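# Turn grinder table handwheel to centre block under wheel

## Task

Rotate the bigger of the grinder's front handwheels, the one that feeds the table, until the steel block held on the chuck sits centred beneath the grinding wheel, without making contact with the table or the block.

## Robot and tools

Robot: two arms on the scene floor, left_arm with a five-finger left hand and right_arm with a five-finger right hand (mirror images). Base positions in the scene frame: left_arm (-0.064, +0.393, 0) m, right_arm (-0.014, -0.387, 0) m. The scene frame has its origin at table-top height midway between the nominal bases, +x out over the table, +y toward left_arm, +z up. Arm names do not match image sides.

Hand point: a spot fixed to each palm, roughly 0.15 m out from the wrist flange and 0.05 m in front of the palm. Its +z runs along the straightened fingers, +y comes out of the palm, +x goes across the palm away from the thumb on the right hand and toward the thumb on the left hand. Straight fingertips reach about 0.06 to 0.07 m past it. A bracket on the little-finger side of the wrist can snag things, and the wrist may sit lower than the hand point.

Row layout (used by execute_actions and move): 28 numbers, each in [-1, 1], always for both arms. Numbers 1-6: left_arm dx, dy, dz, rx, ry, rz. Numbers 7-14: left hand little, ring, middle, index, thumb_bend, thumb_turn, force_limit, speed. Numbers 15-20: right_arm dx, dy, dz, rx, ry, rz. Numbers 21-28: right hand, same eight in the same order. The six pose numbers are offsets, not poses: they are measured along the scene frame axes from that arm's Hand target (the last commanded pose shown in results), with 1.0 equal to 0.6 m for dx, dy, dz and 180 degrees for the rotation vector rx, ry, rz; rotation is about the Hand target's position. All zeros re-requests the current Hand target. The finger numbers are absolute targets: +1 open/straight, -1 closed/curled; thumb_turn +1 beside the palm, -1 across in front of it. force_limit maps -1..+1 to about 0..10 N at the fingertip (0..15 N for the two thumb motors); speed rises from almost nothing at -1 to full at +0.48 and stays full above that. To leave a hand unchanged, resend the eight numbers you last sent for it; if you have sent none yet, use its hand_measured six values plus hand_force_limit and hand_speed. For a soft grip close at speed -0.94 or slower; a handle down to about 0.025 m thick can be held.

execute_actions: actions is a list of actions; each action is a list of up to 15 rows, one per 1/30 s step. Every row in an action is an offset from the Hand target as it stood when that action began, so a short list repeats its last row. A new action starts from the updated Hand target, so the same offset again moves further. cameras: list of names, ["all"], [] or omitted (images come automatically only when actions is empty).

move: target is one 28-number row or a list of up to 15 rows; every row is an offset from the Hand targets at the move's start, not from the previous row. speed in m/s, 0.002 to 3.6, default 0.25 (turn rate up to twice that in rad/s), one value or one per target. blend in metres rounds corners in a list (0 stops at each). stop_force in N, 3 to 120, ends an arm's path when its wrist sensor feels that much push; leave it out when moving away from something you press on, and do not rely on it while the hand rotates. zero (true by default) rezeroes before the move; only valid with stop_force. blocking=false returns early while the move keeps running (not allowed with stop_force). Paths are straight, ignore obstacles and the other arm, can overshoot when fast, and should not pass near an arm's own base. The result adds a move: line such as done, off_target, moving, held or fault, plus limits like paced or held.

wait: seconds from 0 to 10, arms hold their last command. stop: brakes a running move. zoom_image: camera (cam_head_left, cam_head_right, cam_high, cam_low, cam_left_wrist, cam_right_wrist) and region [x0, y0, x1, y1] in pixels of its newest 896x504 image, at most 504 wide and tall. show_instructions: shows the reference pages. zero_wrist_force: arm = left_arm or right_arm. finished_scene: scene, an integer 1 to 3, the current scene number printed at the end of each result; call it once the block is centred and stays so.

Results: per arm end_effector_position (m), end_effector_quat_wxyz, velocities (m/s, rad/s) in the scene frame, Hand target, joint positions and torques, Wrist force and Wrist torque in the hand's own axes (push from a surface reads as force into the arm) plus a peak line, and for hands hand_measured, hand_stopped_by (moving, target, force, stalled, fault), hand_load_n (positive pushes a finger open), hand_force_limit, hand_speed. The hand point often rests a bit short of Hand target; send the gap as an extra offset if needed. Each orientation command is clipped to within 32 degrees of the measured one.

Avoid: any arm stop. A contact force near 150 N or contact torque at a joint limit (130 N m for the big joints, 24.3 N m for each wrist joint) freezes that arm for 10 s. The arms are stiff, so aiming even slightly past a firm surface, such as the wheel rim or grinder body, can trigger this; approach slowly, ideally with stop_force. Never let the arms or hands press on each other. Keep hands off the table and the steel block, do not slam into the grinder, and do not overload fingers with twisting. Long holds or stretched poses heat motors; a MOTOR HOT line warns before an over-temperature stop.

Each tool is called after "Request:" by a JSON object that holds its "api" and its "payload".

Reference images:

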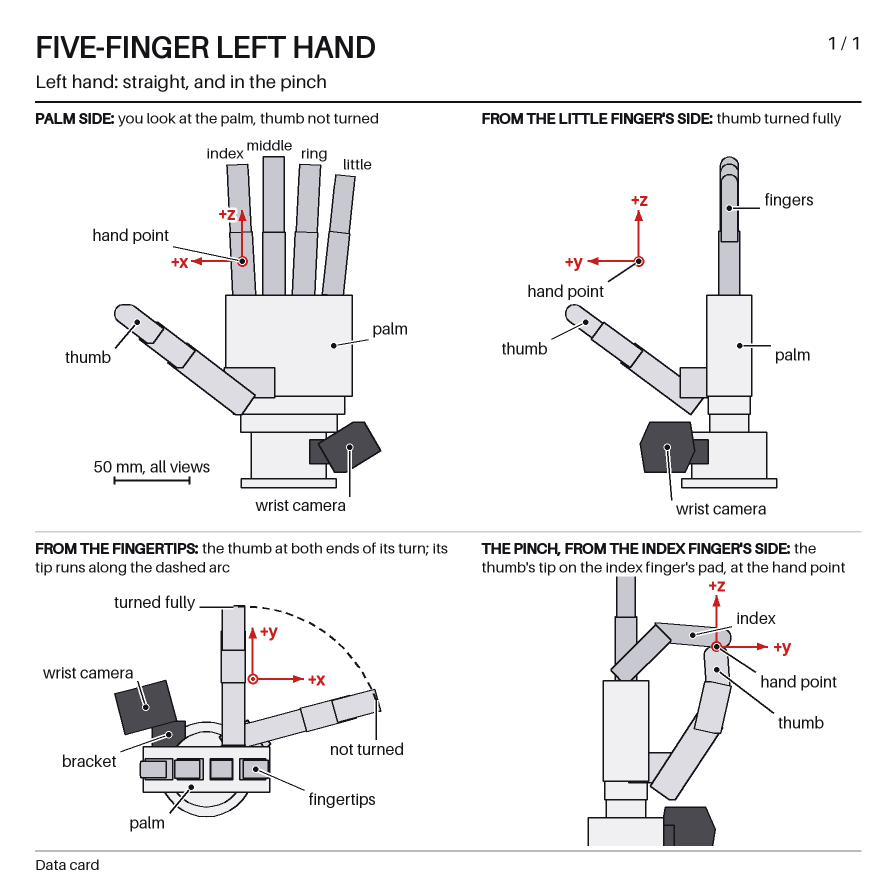

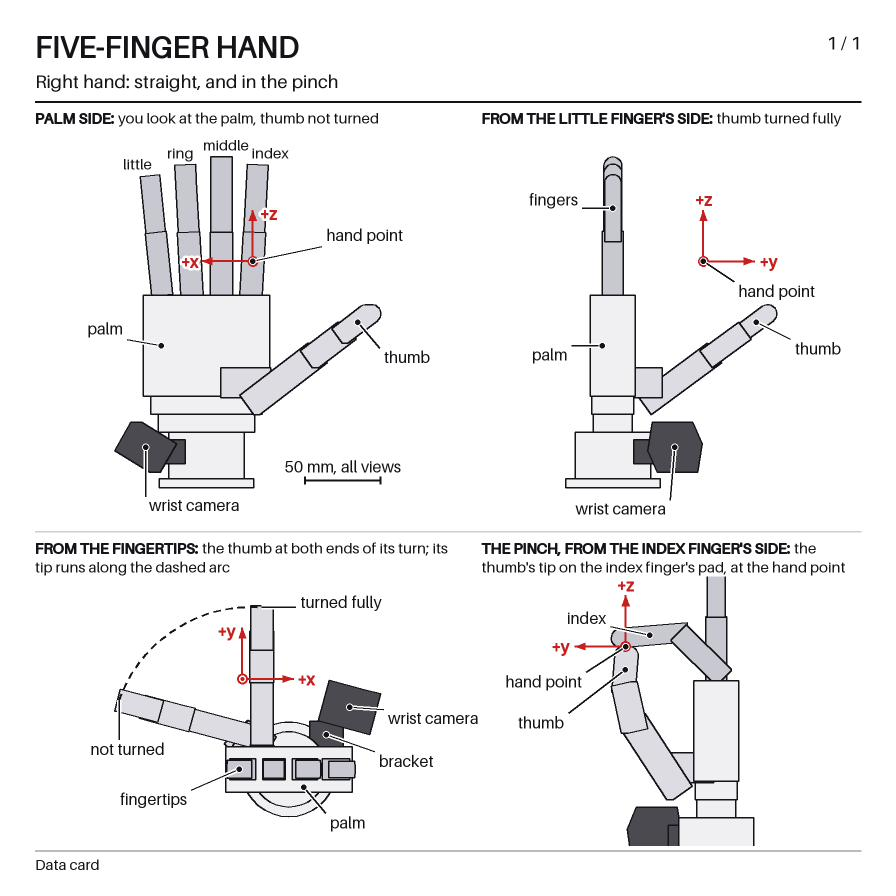

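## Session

Request:
{"api": "execute_actions", "payload": {"actions": []}}

Scene clock: 0.00 s.
left_arm: end_effector_position=(+0.5394, +0.0408, +0.2572) hand_measured=(+1.000, +1.000, +1.000, +1.000, +1.000, +1.000) hand_load_n=(+0.0, +0.0, +0.0, +0.0, +0.0, +0.0) hand_stopped_by=(target, target, target, target, target, target) hand_force_limit=0.00 hand_speed=-0.80 end_effector_quat_wxyz=(-0.013, +0.708, -0.641, +0.296) | right_arm: end_effector_position=(+0.8334, -0.1315, +0.3432) hand_measured=(+1.000, +1.000, +1.000, +1.000, +1.000, +1.000) hand_load_n=(+0.0, +0.0, +0.0, +0.0, +0.0, +0.0) hand_stopped_by=(target, target, target, target, target, target) hand_force_limit=0.00 hand_speed=-0.80 end_effector_quat_wxyz=(+0.443, -0.270, +0.802, -0.294)
Joint positions: left_arm=[3.033 -2.263 -0.786 2.013 -1.279 2.803] | right_arm=[0.153 -0.598 0.167 0.921 1.967 -2.278]
Joint velocities: within noise
Joint torques (N m): no reading
Wrist force (N): no reading
Wrist torque (N m): no reading
Wrist force, peak (N): no reading
Hand target: left_arm +0.5394, +0.0408, +0.2572; -0.013, +0.708, -0.641, +0.296 | right_arm +0.8334, -0.1315, +0.3432; +0.443, -0.270, +0.802, -0.294

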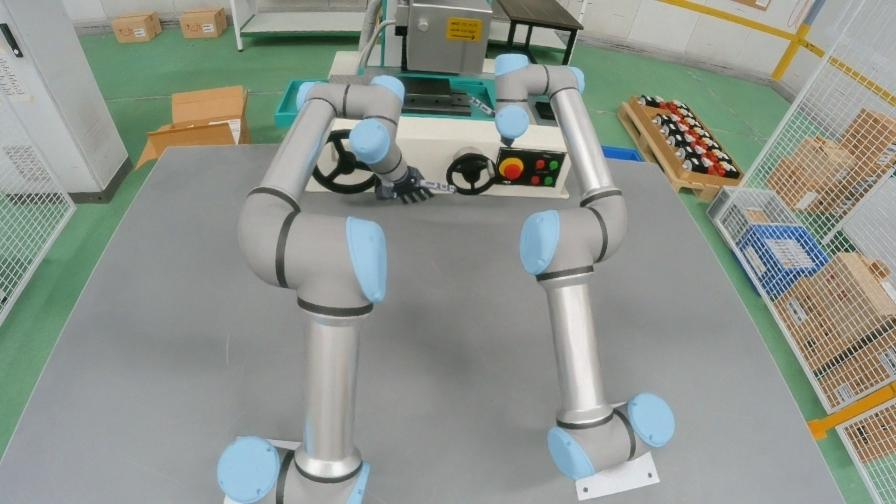

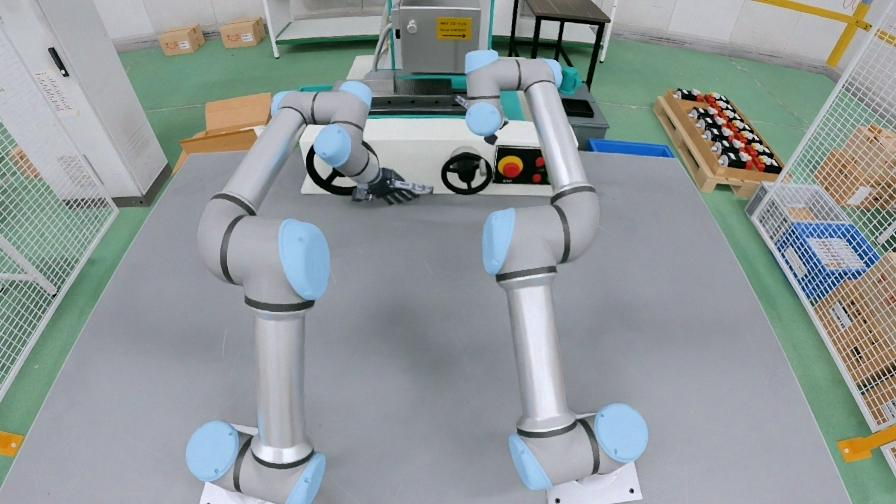

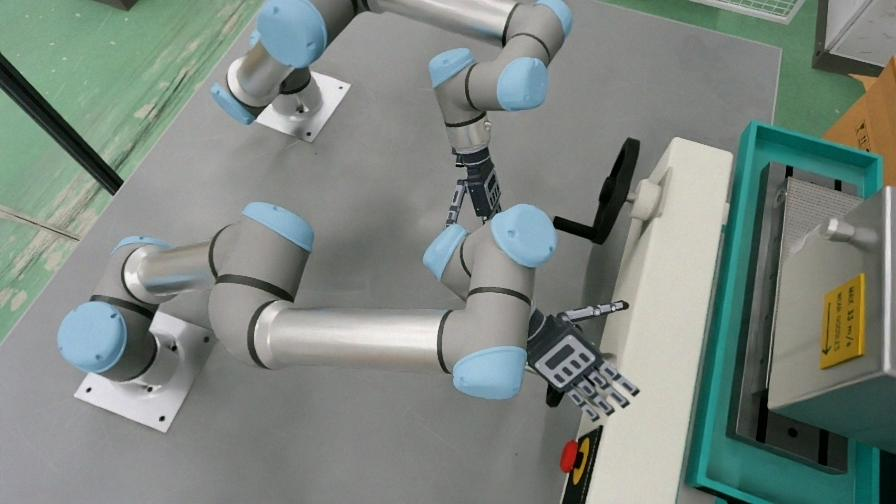

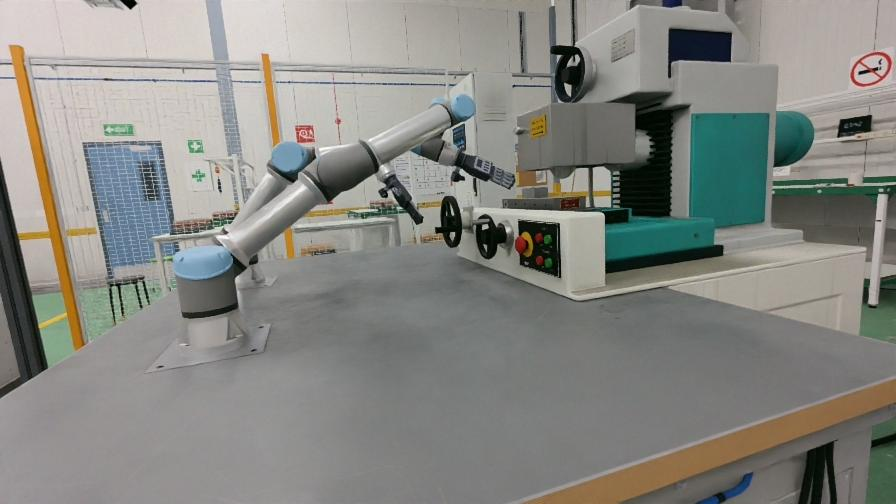

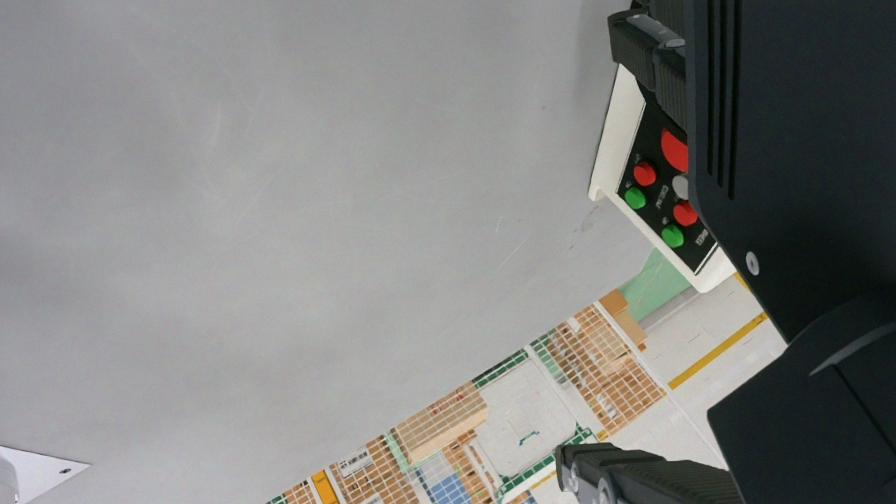

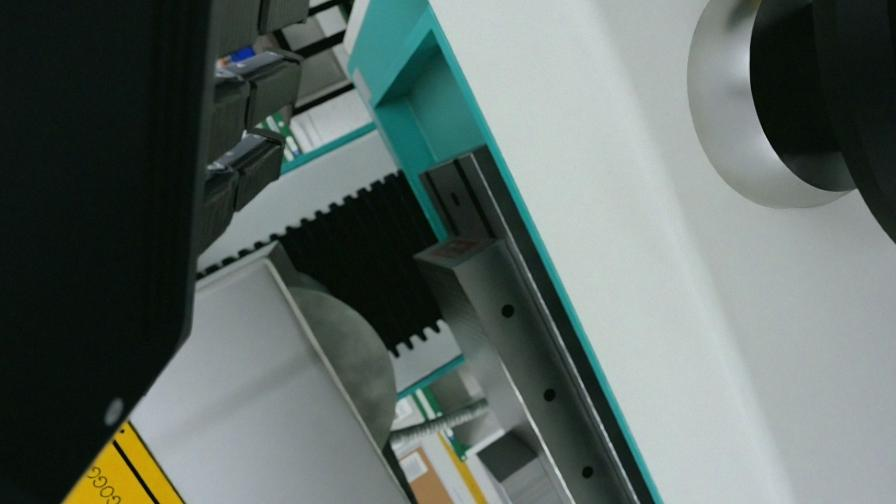

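Request:
{"api": "zoom_image", "payload": {"camera": "cam_head_left", "region": [300, 50, 510, 210]}}

Request:
{"api": "zoom_image", "payload": {"camera": "cam_head_right", "region": [290, 50, 500, 210]}}

Request:
{"api": "zoom_image", "payload": {"camera": "cam_low", "region": [400, 150, 640, 270]}}

Request:
{"api": "zoom_image", "payload": {"camera": "cam_high", "region": [520, 120, 700, 270]}}

Scaled by 2.400 from the camera's 896x504 image, which has a finer 1280x720 frame.

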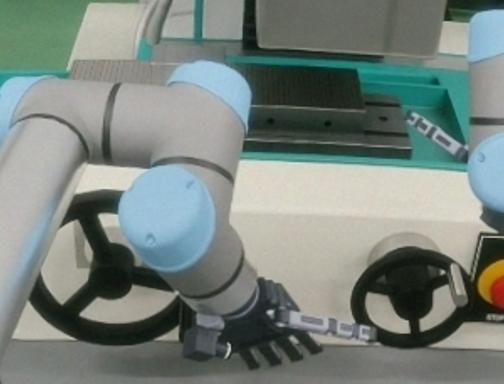

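Scaled by 2.400 from the camera's 896x504 image, which has a finer 1280x720 frame.

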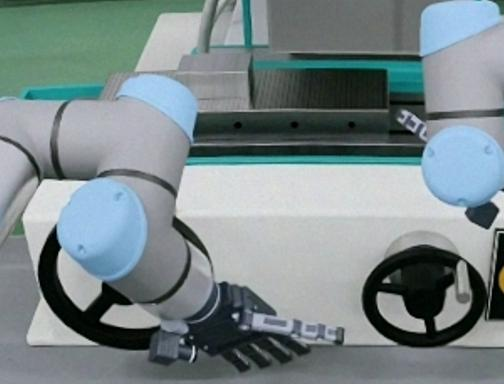

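Scaled by 2.100 from the camera's 896x504 image, which has a finer 1280x720 frame.

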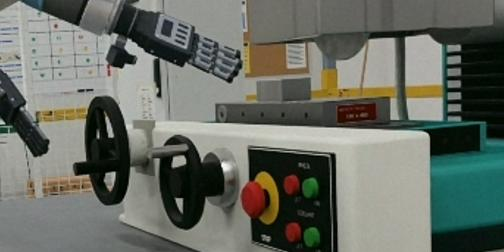

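Scaled by 2.800 from the camera's 896x504 image, which has a finer 1280x720 frame.

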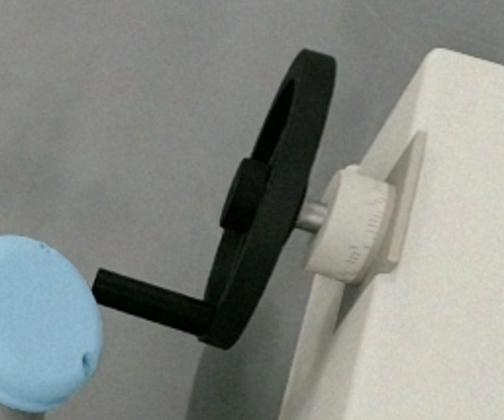

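Request:
{"api": "zoom_image", "payload": {"camera": "cam_low", "region": [420, 185, 520, 255]}}

Request:
{"api": "zoom_image", "payload": {"camera": "cam_head_left", "region": [300, 110, 420, 230]}}

Request:
{"api": "zoom_image", "payload": {"camera": "cam_head_right", "region": [290, 110, 410, 230]}}

Request:
{"api": "zoom_image", "payload": {"camera": "cam_low", "region": [500, 160, 640, 220]}}

Scaled by 5.040 from the camera's 896x504 image, which has a finer 1280x720 frame.

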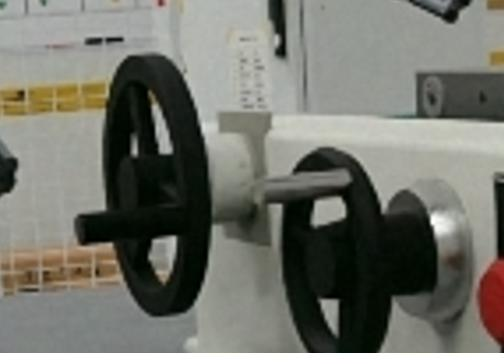

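Scaled by 4.200 from the camera's 896x504 image, which has a finer 1280x720 frame.

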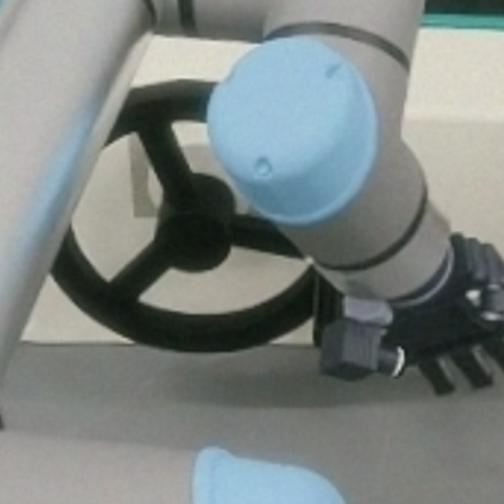

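Scaled by 4.200 from the camera's 896x504 image, which has a finer 1280x720 frame.

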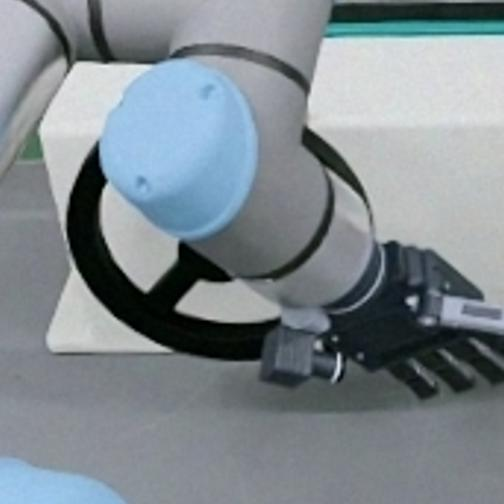

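Scaled by 3.600 from the camera's 896x504 image, which has a finer 1280x720 frame.

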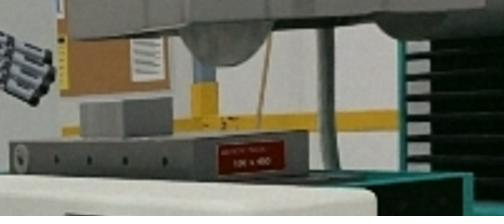

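Request:
{"api": "move", "payload": {"target": [[0.036,0.032,0.2087,0.0285,-0.436,-0.2435,1,1,1,1,1,-1,0,0,0,0,0,0,0,0,1,1,1,1,1,1,0,-0.8],[-0.4957,0.0878,0.2087,-0.3057,-0.4168,-0.600,1,1,1,1,1,-1,0,0,0,0,0,0,0,0,1,1,1,1,1,1,0,-0.8],[0.101,0.2153,0.0547,-0.009,0.2097,0.4537,1,1,1,1,1,-1,0,0,0,0,0,0,0,0,1,1,1,1,1,1,0,-0.8]], "speed": 0.5, "blend": 0.03, "cameras": ["all"]}}

Scene clock: 12.67 s.
left_arm: end_effector_position=(+0.6000, +0.1701, +0.2902) hand_measured=(+1.000, +1.000, +1.000, +1.000, +1.000, -1.000) hand_load_n=(+0.0, +0.0, +0.0, +0.0, +0.0, +0.0) hand_stopped_by=(target, target, target, target, target, target) hand_force_limit=0.00 hand_speed=0.00 end_effector_quat_wxyz=(+0.000, +1.000, +0.001, -0.001) end_effector_velocity=(+0.001, -0.001, +0.000) end_effector_angular_velocity=(+0.000, -0.005, -0.004) | right_arm: end_effector_position=(+0.8334, -0.1315, +0.3432) hand_measured=(+1.000, +1.000, +1.000, +1.000, +1.000, +1.000) hand_load_n=(+0.0, -0.5, +0.0, +0.0, +0.0, +0.0) hand_stopped_by=(target, target, target, target, target, target) hand_force_limit=0.00 hand_speed=-0.80 end_effector_quat_wxyz=(+0.443, -0.270, +0.802, -0.294)
Joint positions: left_arm=[3.145 -1.928 -1.265 4.762 1.572 4.664] | right_arm=[0.153 -0.598 0.167 0.921 1.967 -2.278]
Joint velocities: left_arm=[-0.002 0 0 0.005 0 0.002] | right_arm=[within noise]
Joint torques (N m): left_arm=[-7.95 28.7 20.3 3.68 0.78 1.21] | right_arm=[-0.28 -52.43 -21.24 -0.48 0.61 -0.04]
Wrist force (N): left_arm=[0.8 -0.4 0.8] | right_arm=[-0.1 0.2 0.1]
Wrist torque (N m): left_arm=[-0.16 -0.22 0.19] | right_arm=[0.01 0.01 0.00]
Wrist force, peak (N): left_arm=[1.3 -0.7 1.2] | right_arm=[0.3 0.4 -0.5]
Hand target: left_arm +0.6000, +0.1700, +0.2901; +0.000, +1.000, +0.001, -0.001 | right_arm +0.8334, -0.1315, +0.3432; +0.443, -0.270, +0.802, -0.294
Off the commanded pose: left_arm 0.000 m, 0 deg | right_arm 0.000 m, 0 deg.
move: done

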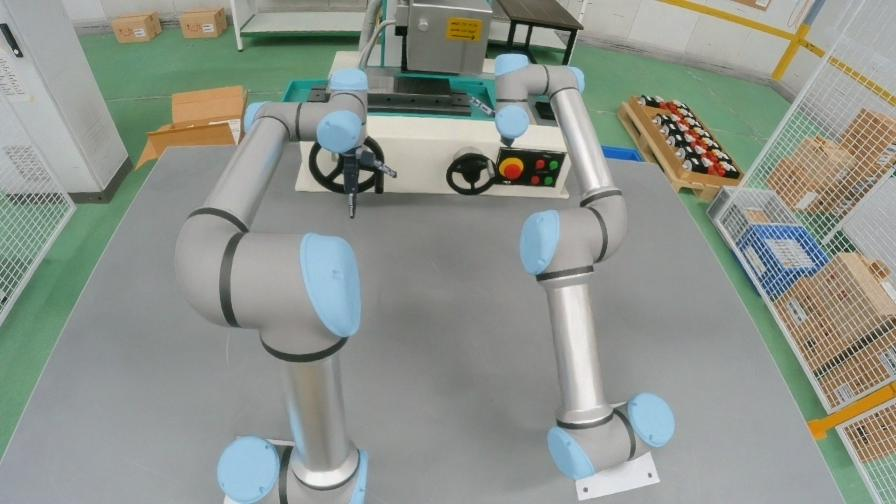

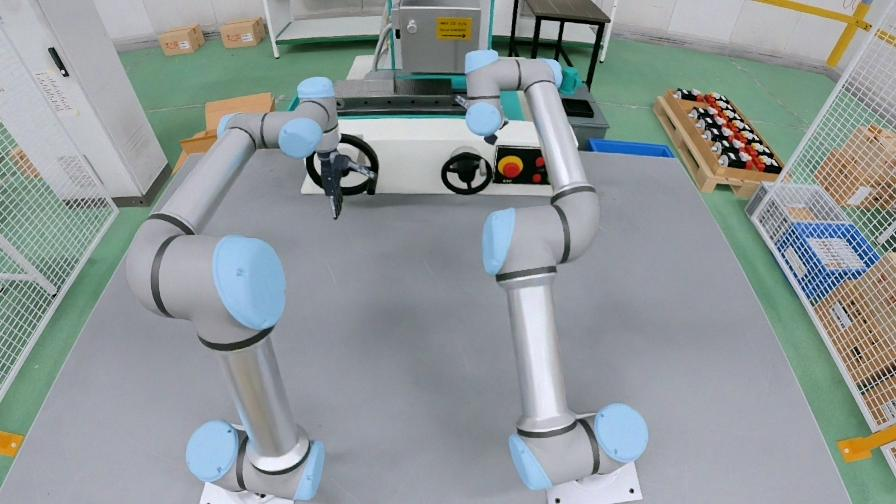

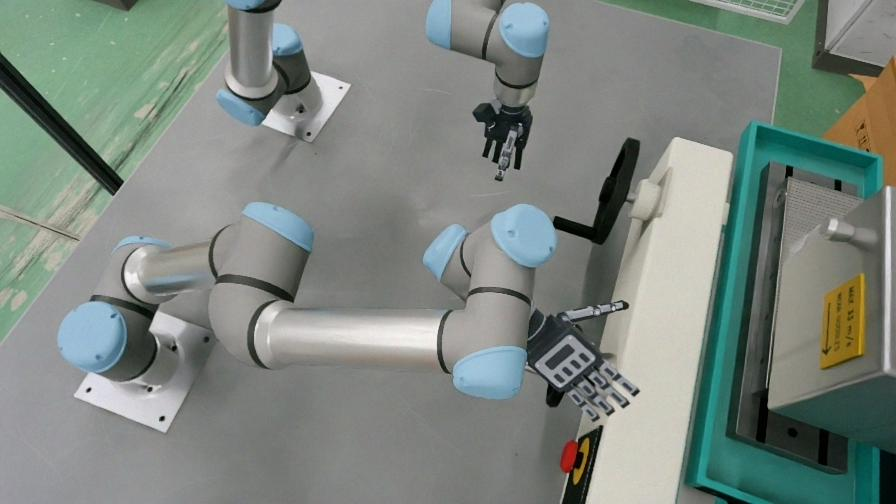

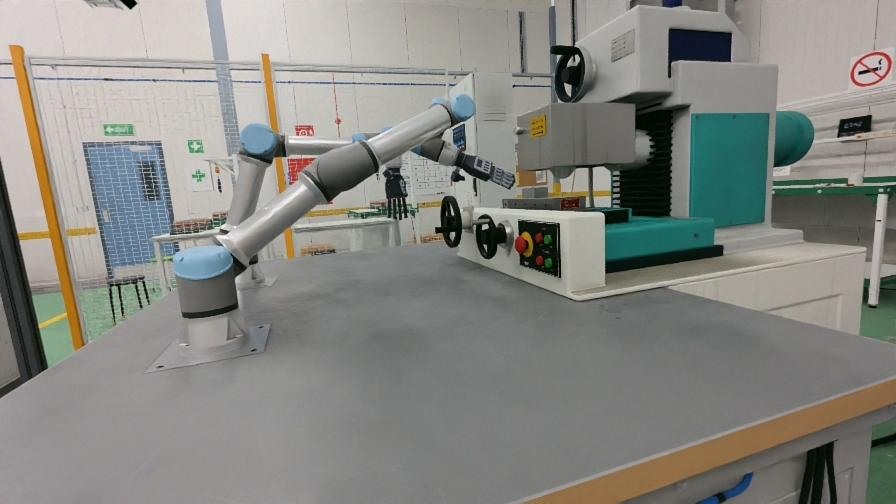

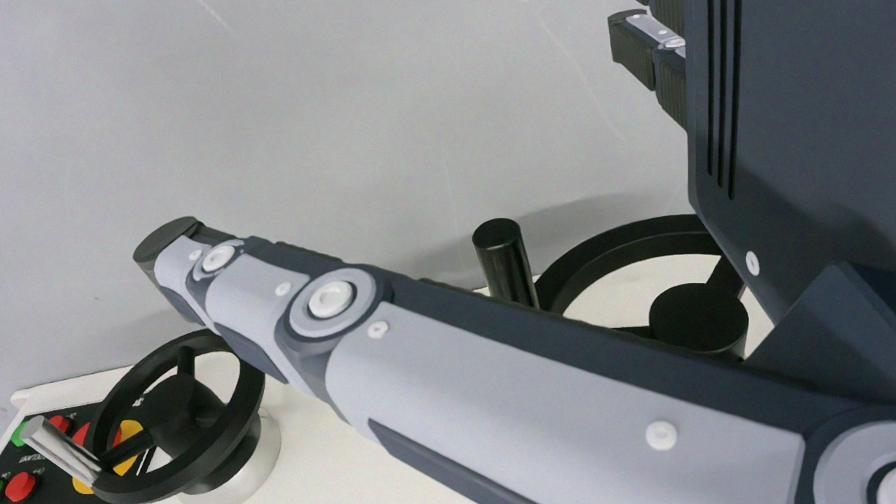

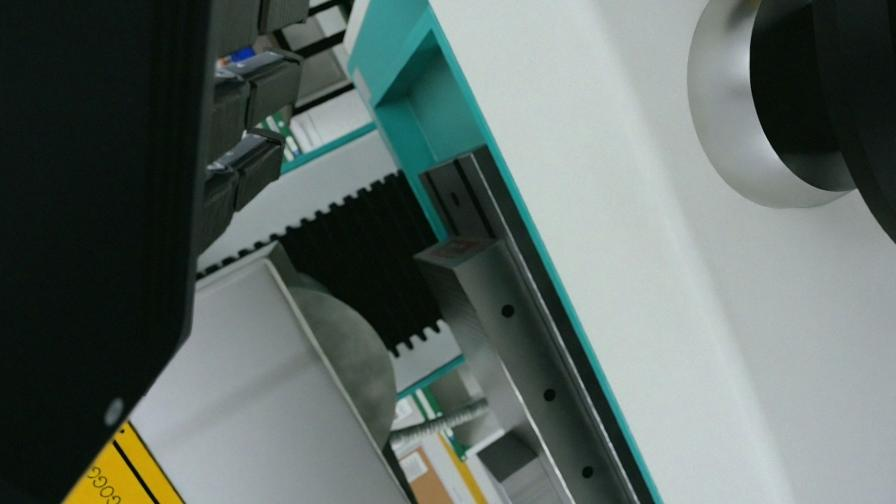

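Request:
{"api": "zoom_image", "payload": {"camera": "cam_head_right", "region": [290, 110, 410, 230]}}

Request:
{"api": "zoom_image", "payload": {"camera": "cam_head_left", "region": [300, 110, 420, 230]}}

Scaled by 4.200 from the camera's 896x504 image, which has a finer 1280x720 frame.

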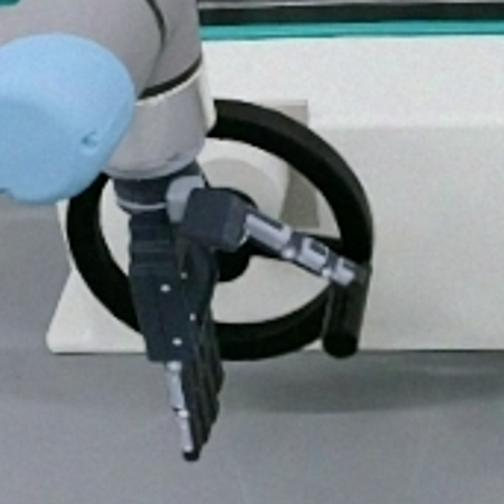

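Scaled by 4.200 from the camera's 896x504 image, which has a finer 1280x720 frame.

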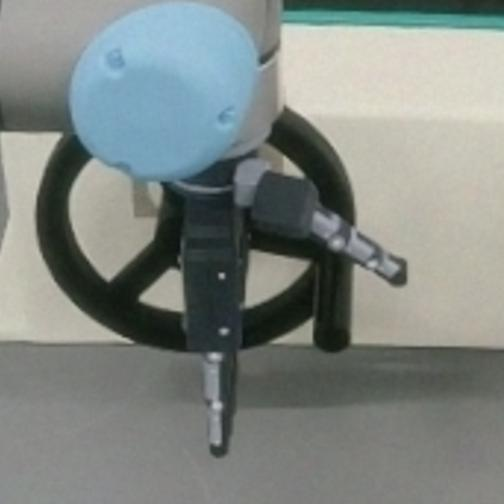

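Request:
{"api": "move", "payload": {"target": [0.275,-0.01,-0.0335,0,0,0,1,1,1,1,1,-1,0,0,-0.25,0.252,0.028,0,0,0,1,1,1,1,1,1,0,-0.8], "speed": 0.25, "cameras": ["all"]}}

Scene clock: 14.40 s.
left_arm: end_effector_position=(+0.7650, +0.1641, +0.2700) hand_measured=(+1.000, +1.000, +1.000, +1.000, +1.000, -1.000) hand_load_n=(+0.0, +0.0, +0.0, +0.0, +0.0, +0.0) hand_stopped_by=(target, target, target, target, target, target) hand_force_limit=0.00 hand_speed=0.00 end_effector_quat_wxyz=(+0.000, +1.000, +0.001, -0.001) | right_arm: end_effector_position=(+0.6835, +0.0197, +0.3599) hand_measured=(+1.000, +1.000, +1.000, +1.000, +1.000, +1.000) hand_load_n=(+0.0, -0.5, +0.0, +0.0, +0.0, +0.0) hand_stopped_by=(target, target, target, target, target, target) hand_force_limit=0.00 hand_speed=-0.80 end_effector_quat_wxyz=(+0.443, -0.270, +0.803, -0.294)
Joint positions: left_arm=[3.147 -2.427 -0.511 4.507 1.572 4.666] | right_arm=[0.457 -0.841 0.587 0.835 2.229 -2.099]
Joint torques (N m): left_arm=[-8.48 47.13 31.29 1.26 -0.66 0.23] | right_arm=[9.28 -48.13 -27.71 -2.2 2.13 1.14]
Wrist force (N): left_arm=[0.9 -0.4 0.3] | right_arm=[0.0 0.2 -0.7]
Wrist torque (N m): left_arm=[-0.12 -0.22 0.05] | right_arm=[0.10 0.02 0.04]
Wrist force, peak (N): left_arm=[2.3 -0.5 0.9] | right_arm=[-1.0 1.6 -2.5]
Hand target: left_arm +0.7650, +0.1640, +0.2700; +0.000, +1.000, +0.001, -0.001 | right_arm +0.6834, +0.0197, +0.3600; +0.443, -0.270, +0.802, -0.294
Off the commanded pose: left_arm 0.000 m, 0 deg | right_arm 0.000 m, 0 deg.
move: done

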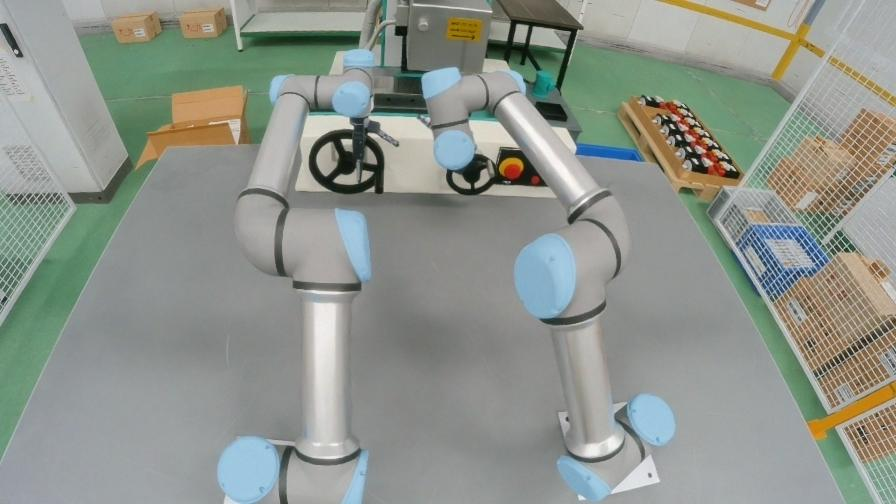

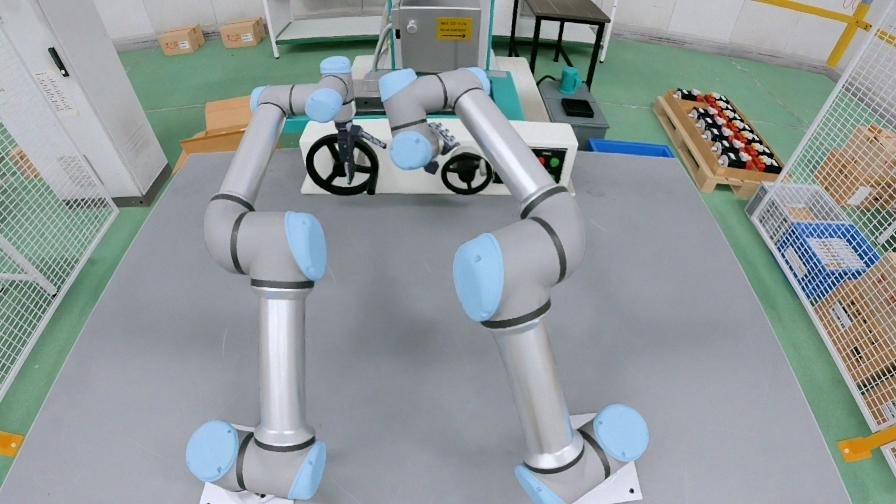

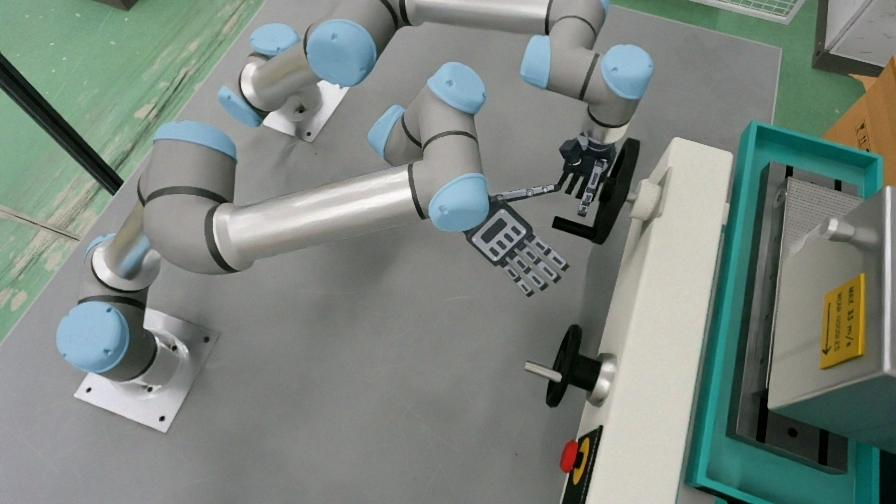

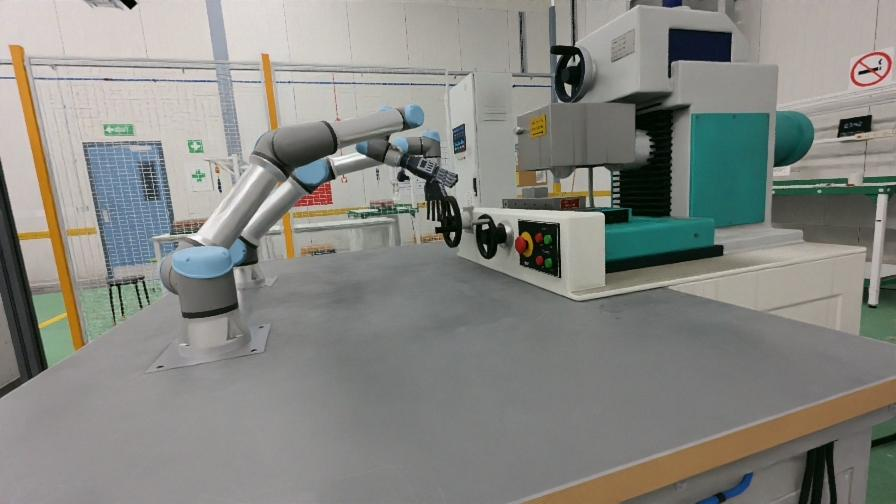

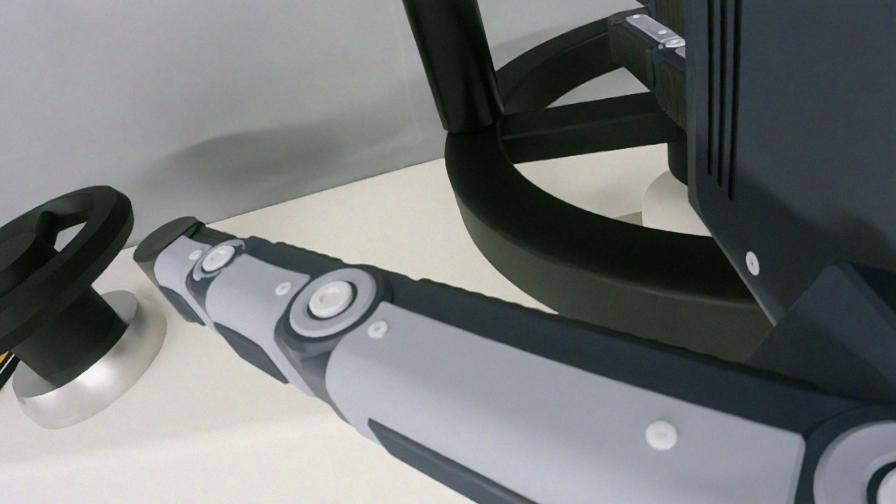

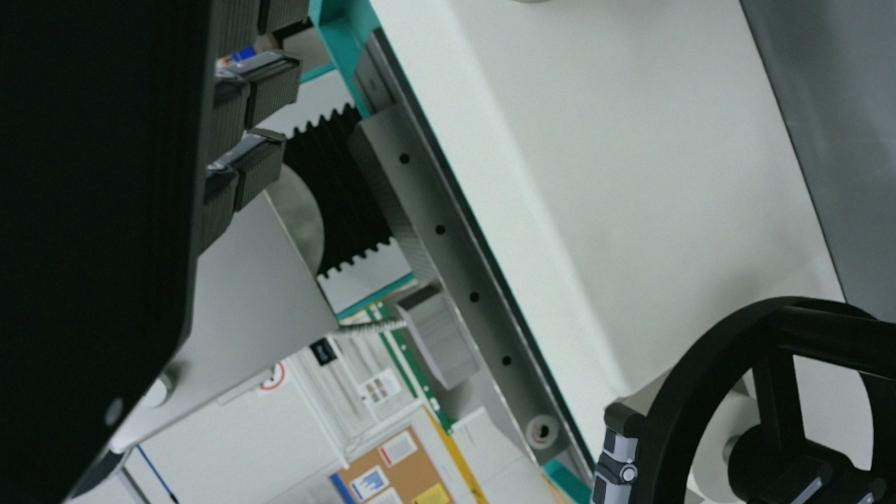

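Request:
{"api": "zoom_image", "payload": {"camera": "cam_high", "region": [530, 110, 660, 260]}}

Request:
{"api": "zoom_image", "payload": {"camera": "cam_head_left", "region": [300, 90, 420, 210]}}

Request:
{"api": "zoom_image", "payload": {"camera": "cam_low", "region": [410, 175, 490, 255]}}

Scaled by 3.360 from the camera's 896x504 image, which has a finer 1280x720 frame.

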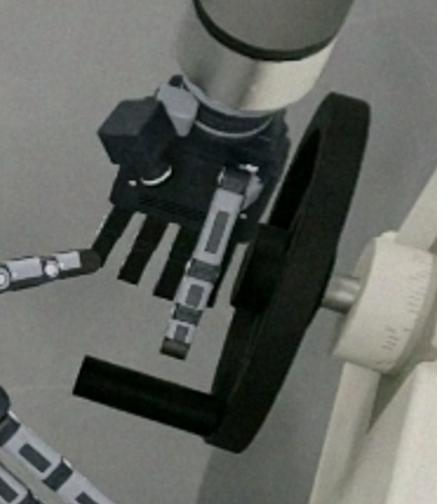

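Scaled by 4.200 from the camera's 896x504 image, which has a finer 1280x720 frame.

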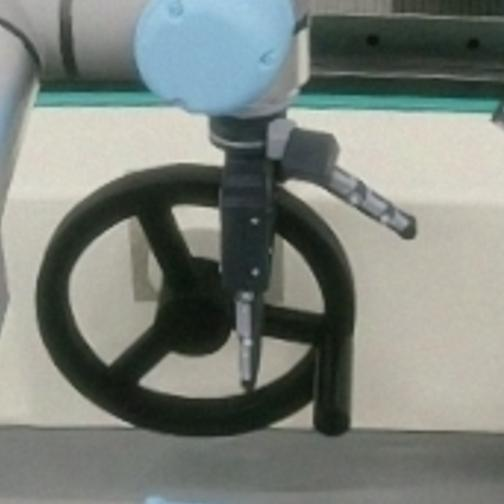

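Scaled by 6.300 from the camera's 896x504 image, which has a finer 1280x720 frame.

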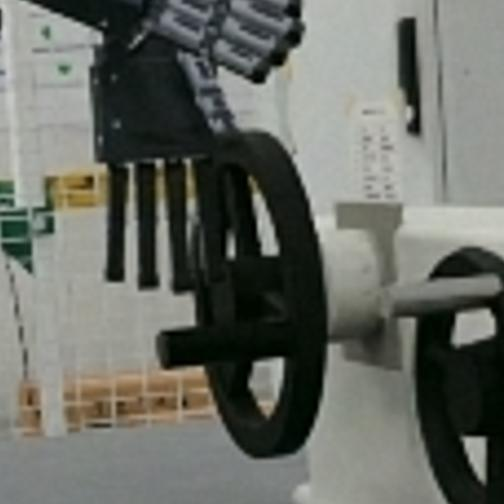

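Request:
{"api": "move", "payload": {"target": [[0,-0.003,-0.2217,0,0,0,1,1,1,1,1,-1,-0.6,-0.2,0,0,0,0,0,0,1,1,1,1,1,1,0,-0.8],[0,-0.003,-0.2217,0,0,0,-1,-0.5,-0.5,-0.5,1,-1,-0.6,-0.2,0,0,0,0,0,0,1,1,1,1,1,1,0,-0.8],[0,-0.003,-0.2217,0,0,0,-1,-0.5,-0.5,-0.5,-1,-1,-0.6,-0.2,0,0,0,0,0,0,1,1,1,1,1,1,0,-0.8]], "speed": 0.15, "cameras": ["cam_high","cam_low","cam_left_wrist","cam_right_wrist","cam_head_left"]}}

Scene clock: 20.23 s.
left_arm: end_effector_position=(+0.7650, +0.1622, +0.1369) hand_measured=(-0.612, -0.500, -0.500, -0.500, +0.550, -1.000) hand_load_n=(+3.0, +0.0, +0.0, +0.0, +2.5, +0.0) hand_stopped_by=(force, target, target, target, force, target) hand_force_limit=-0.60 hand_speed=-0.20 end_effector_quat_wxyz=(+0.000, +1.000, +0.001, -0.001) | right_arm: end_effector_position=(+0.6834, +0.0197, +0.3600) hand_measured=(+1.000, +1.000, +1.000, +1.000, +1.000, +1.000) hand_load_n=(+0.0, +0.0, +0.0, +0.0, +0.0, -0.5) hand_stopped_by=(target, target, target, target, target, target) hand_force_limit=0.00 hand_speed=-0.80 end_effector_quat_wxyz=(+0.443, -0.270, +0.802, -0.294)
Joint positions: left_arm=[3.145 -2.415 -0.874 4.858 1.572 4.664] | right_arm=[0.457 -0.841 0.587 0.835 2.229 -2.099]
Joint torques (N m): left_arm=[8.24 61.46 33.6 5.61 0.69 0.08] | right_arm=[8.97 -52.83 -10.68 -2.07 2.23 1.2]
Wrist force (N): left_arm=[-11.2 1.1 -1.0] | right_arm=[0.2 0.0 -0.2]
Wrist torque (N m): left_arm=[0.00 0.01 0.20] | right_arm=[0.02 -0.03 0.04]
Wrist force, peak (N): left_arm=[-11.5 0.9 -1.3] | right_arm=[0.0 0.7 -0.3]
Hand target: left_arm +0.7650, +0.1622, +0.1369; +0.000, +1.000, +0.001, -0.001 | right_arm +0.6834, +0.0197, +0.3600; +0.443, -0.270, +0.802, -0.294
Off the commanded pose: left_arm 0.000 m, 0 deg | right_arm 0.000 m, 0 deg.
move: done
Images, in order (width x height): cam_head_left 896x504, cam_high 896x504, cam_low 896x504, cam_left_wrist 896x504, cam_right_wrist 896x504.

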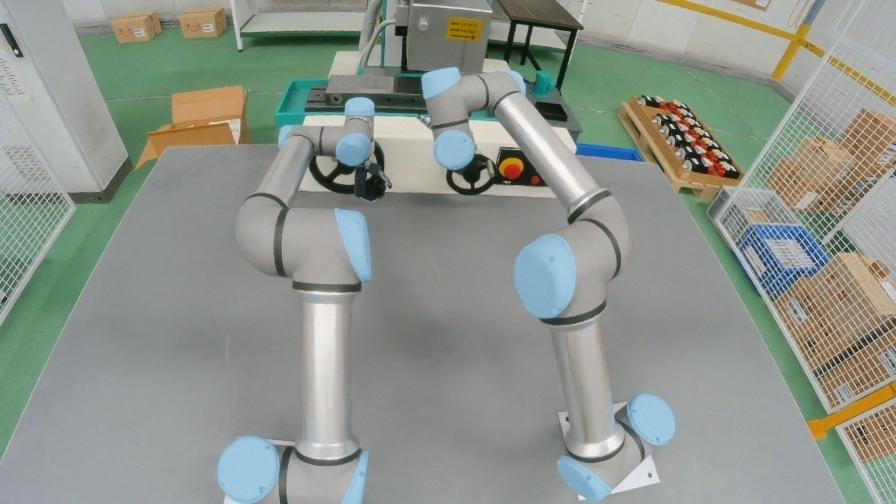

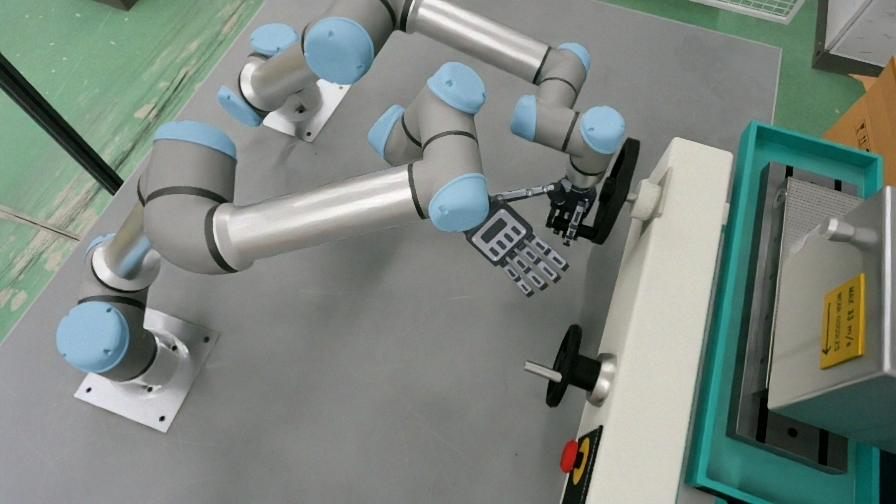

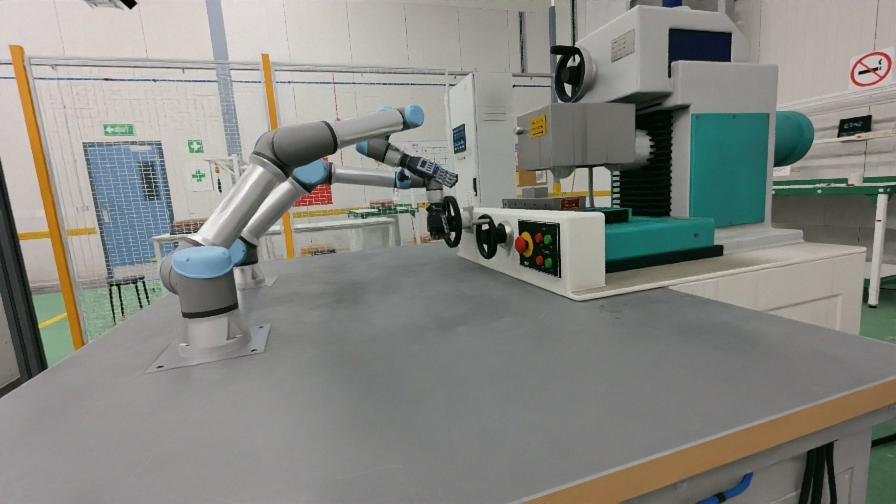

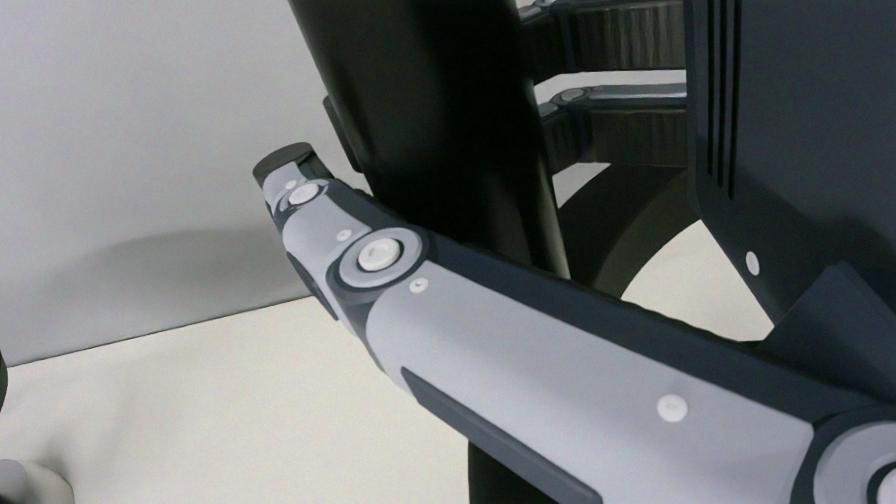

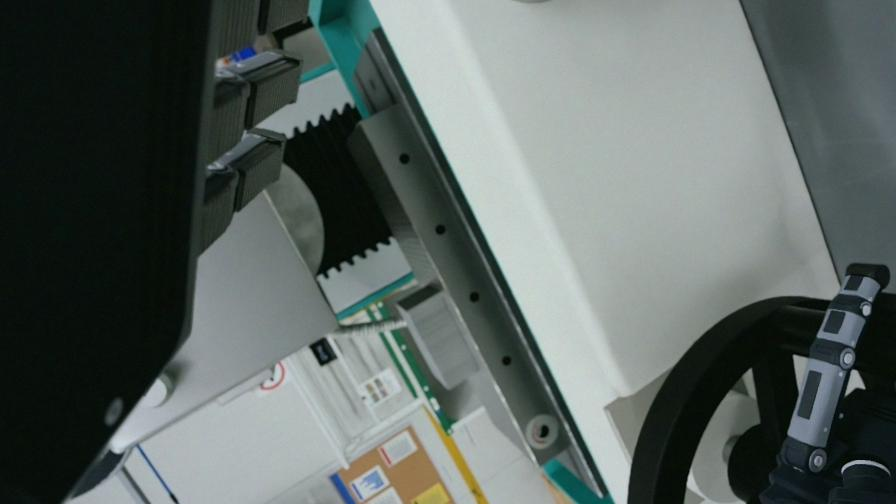

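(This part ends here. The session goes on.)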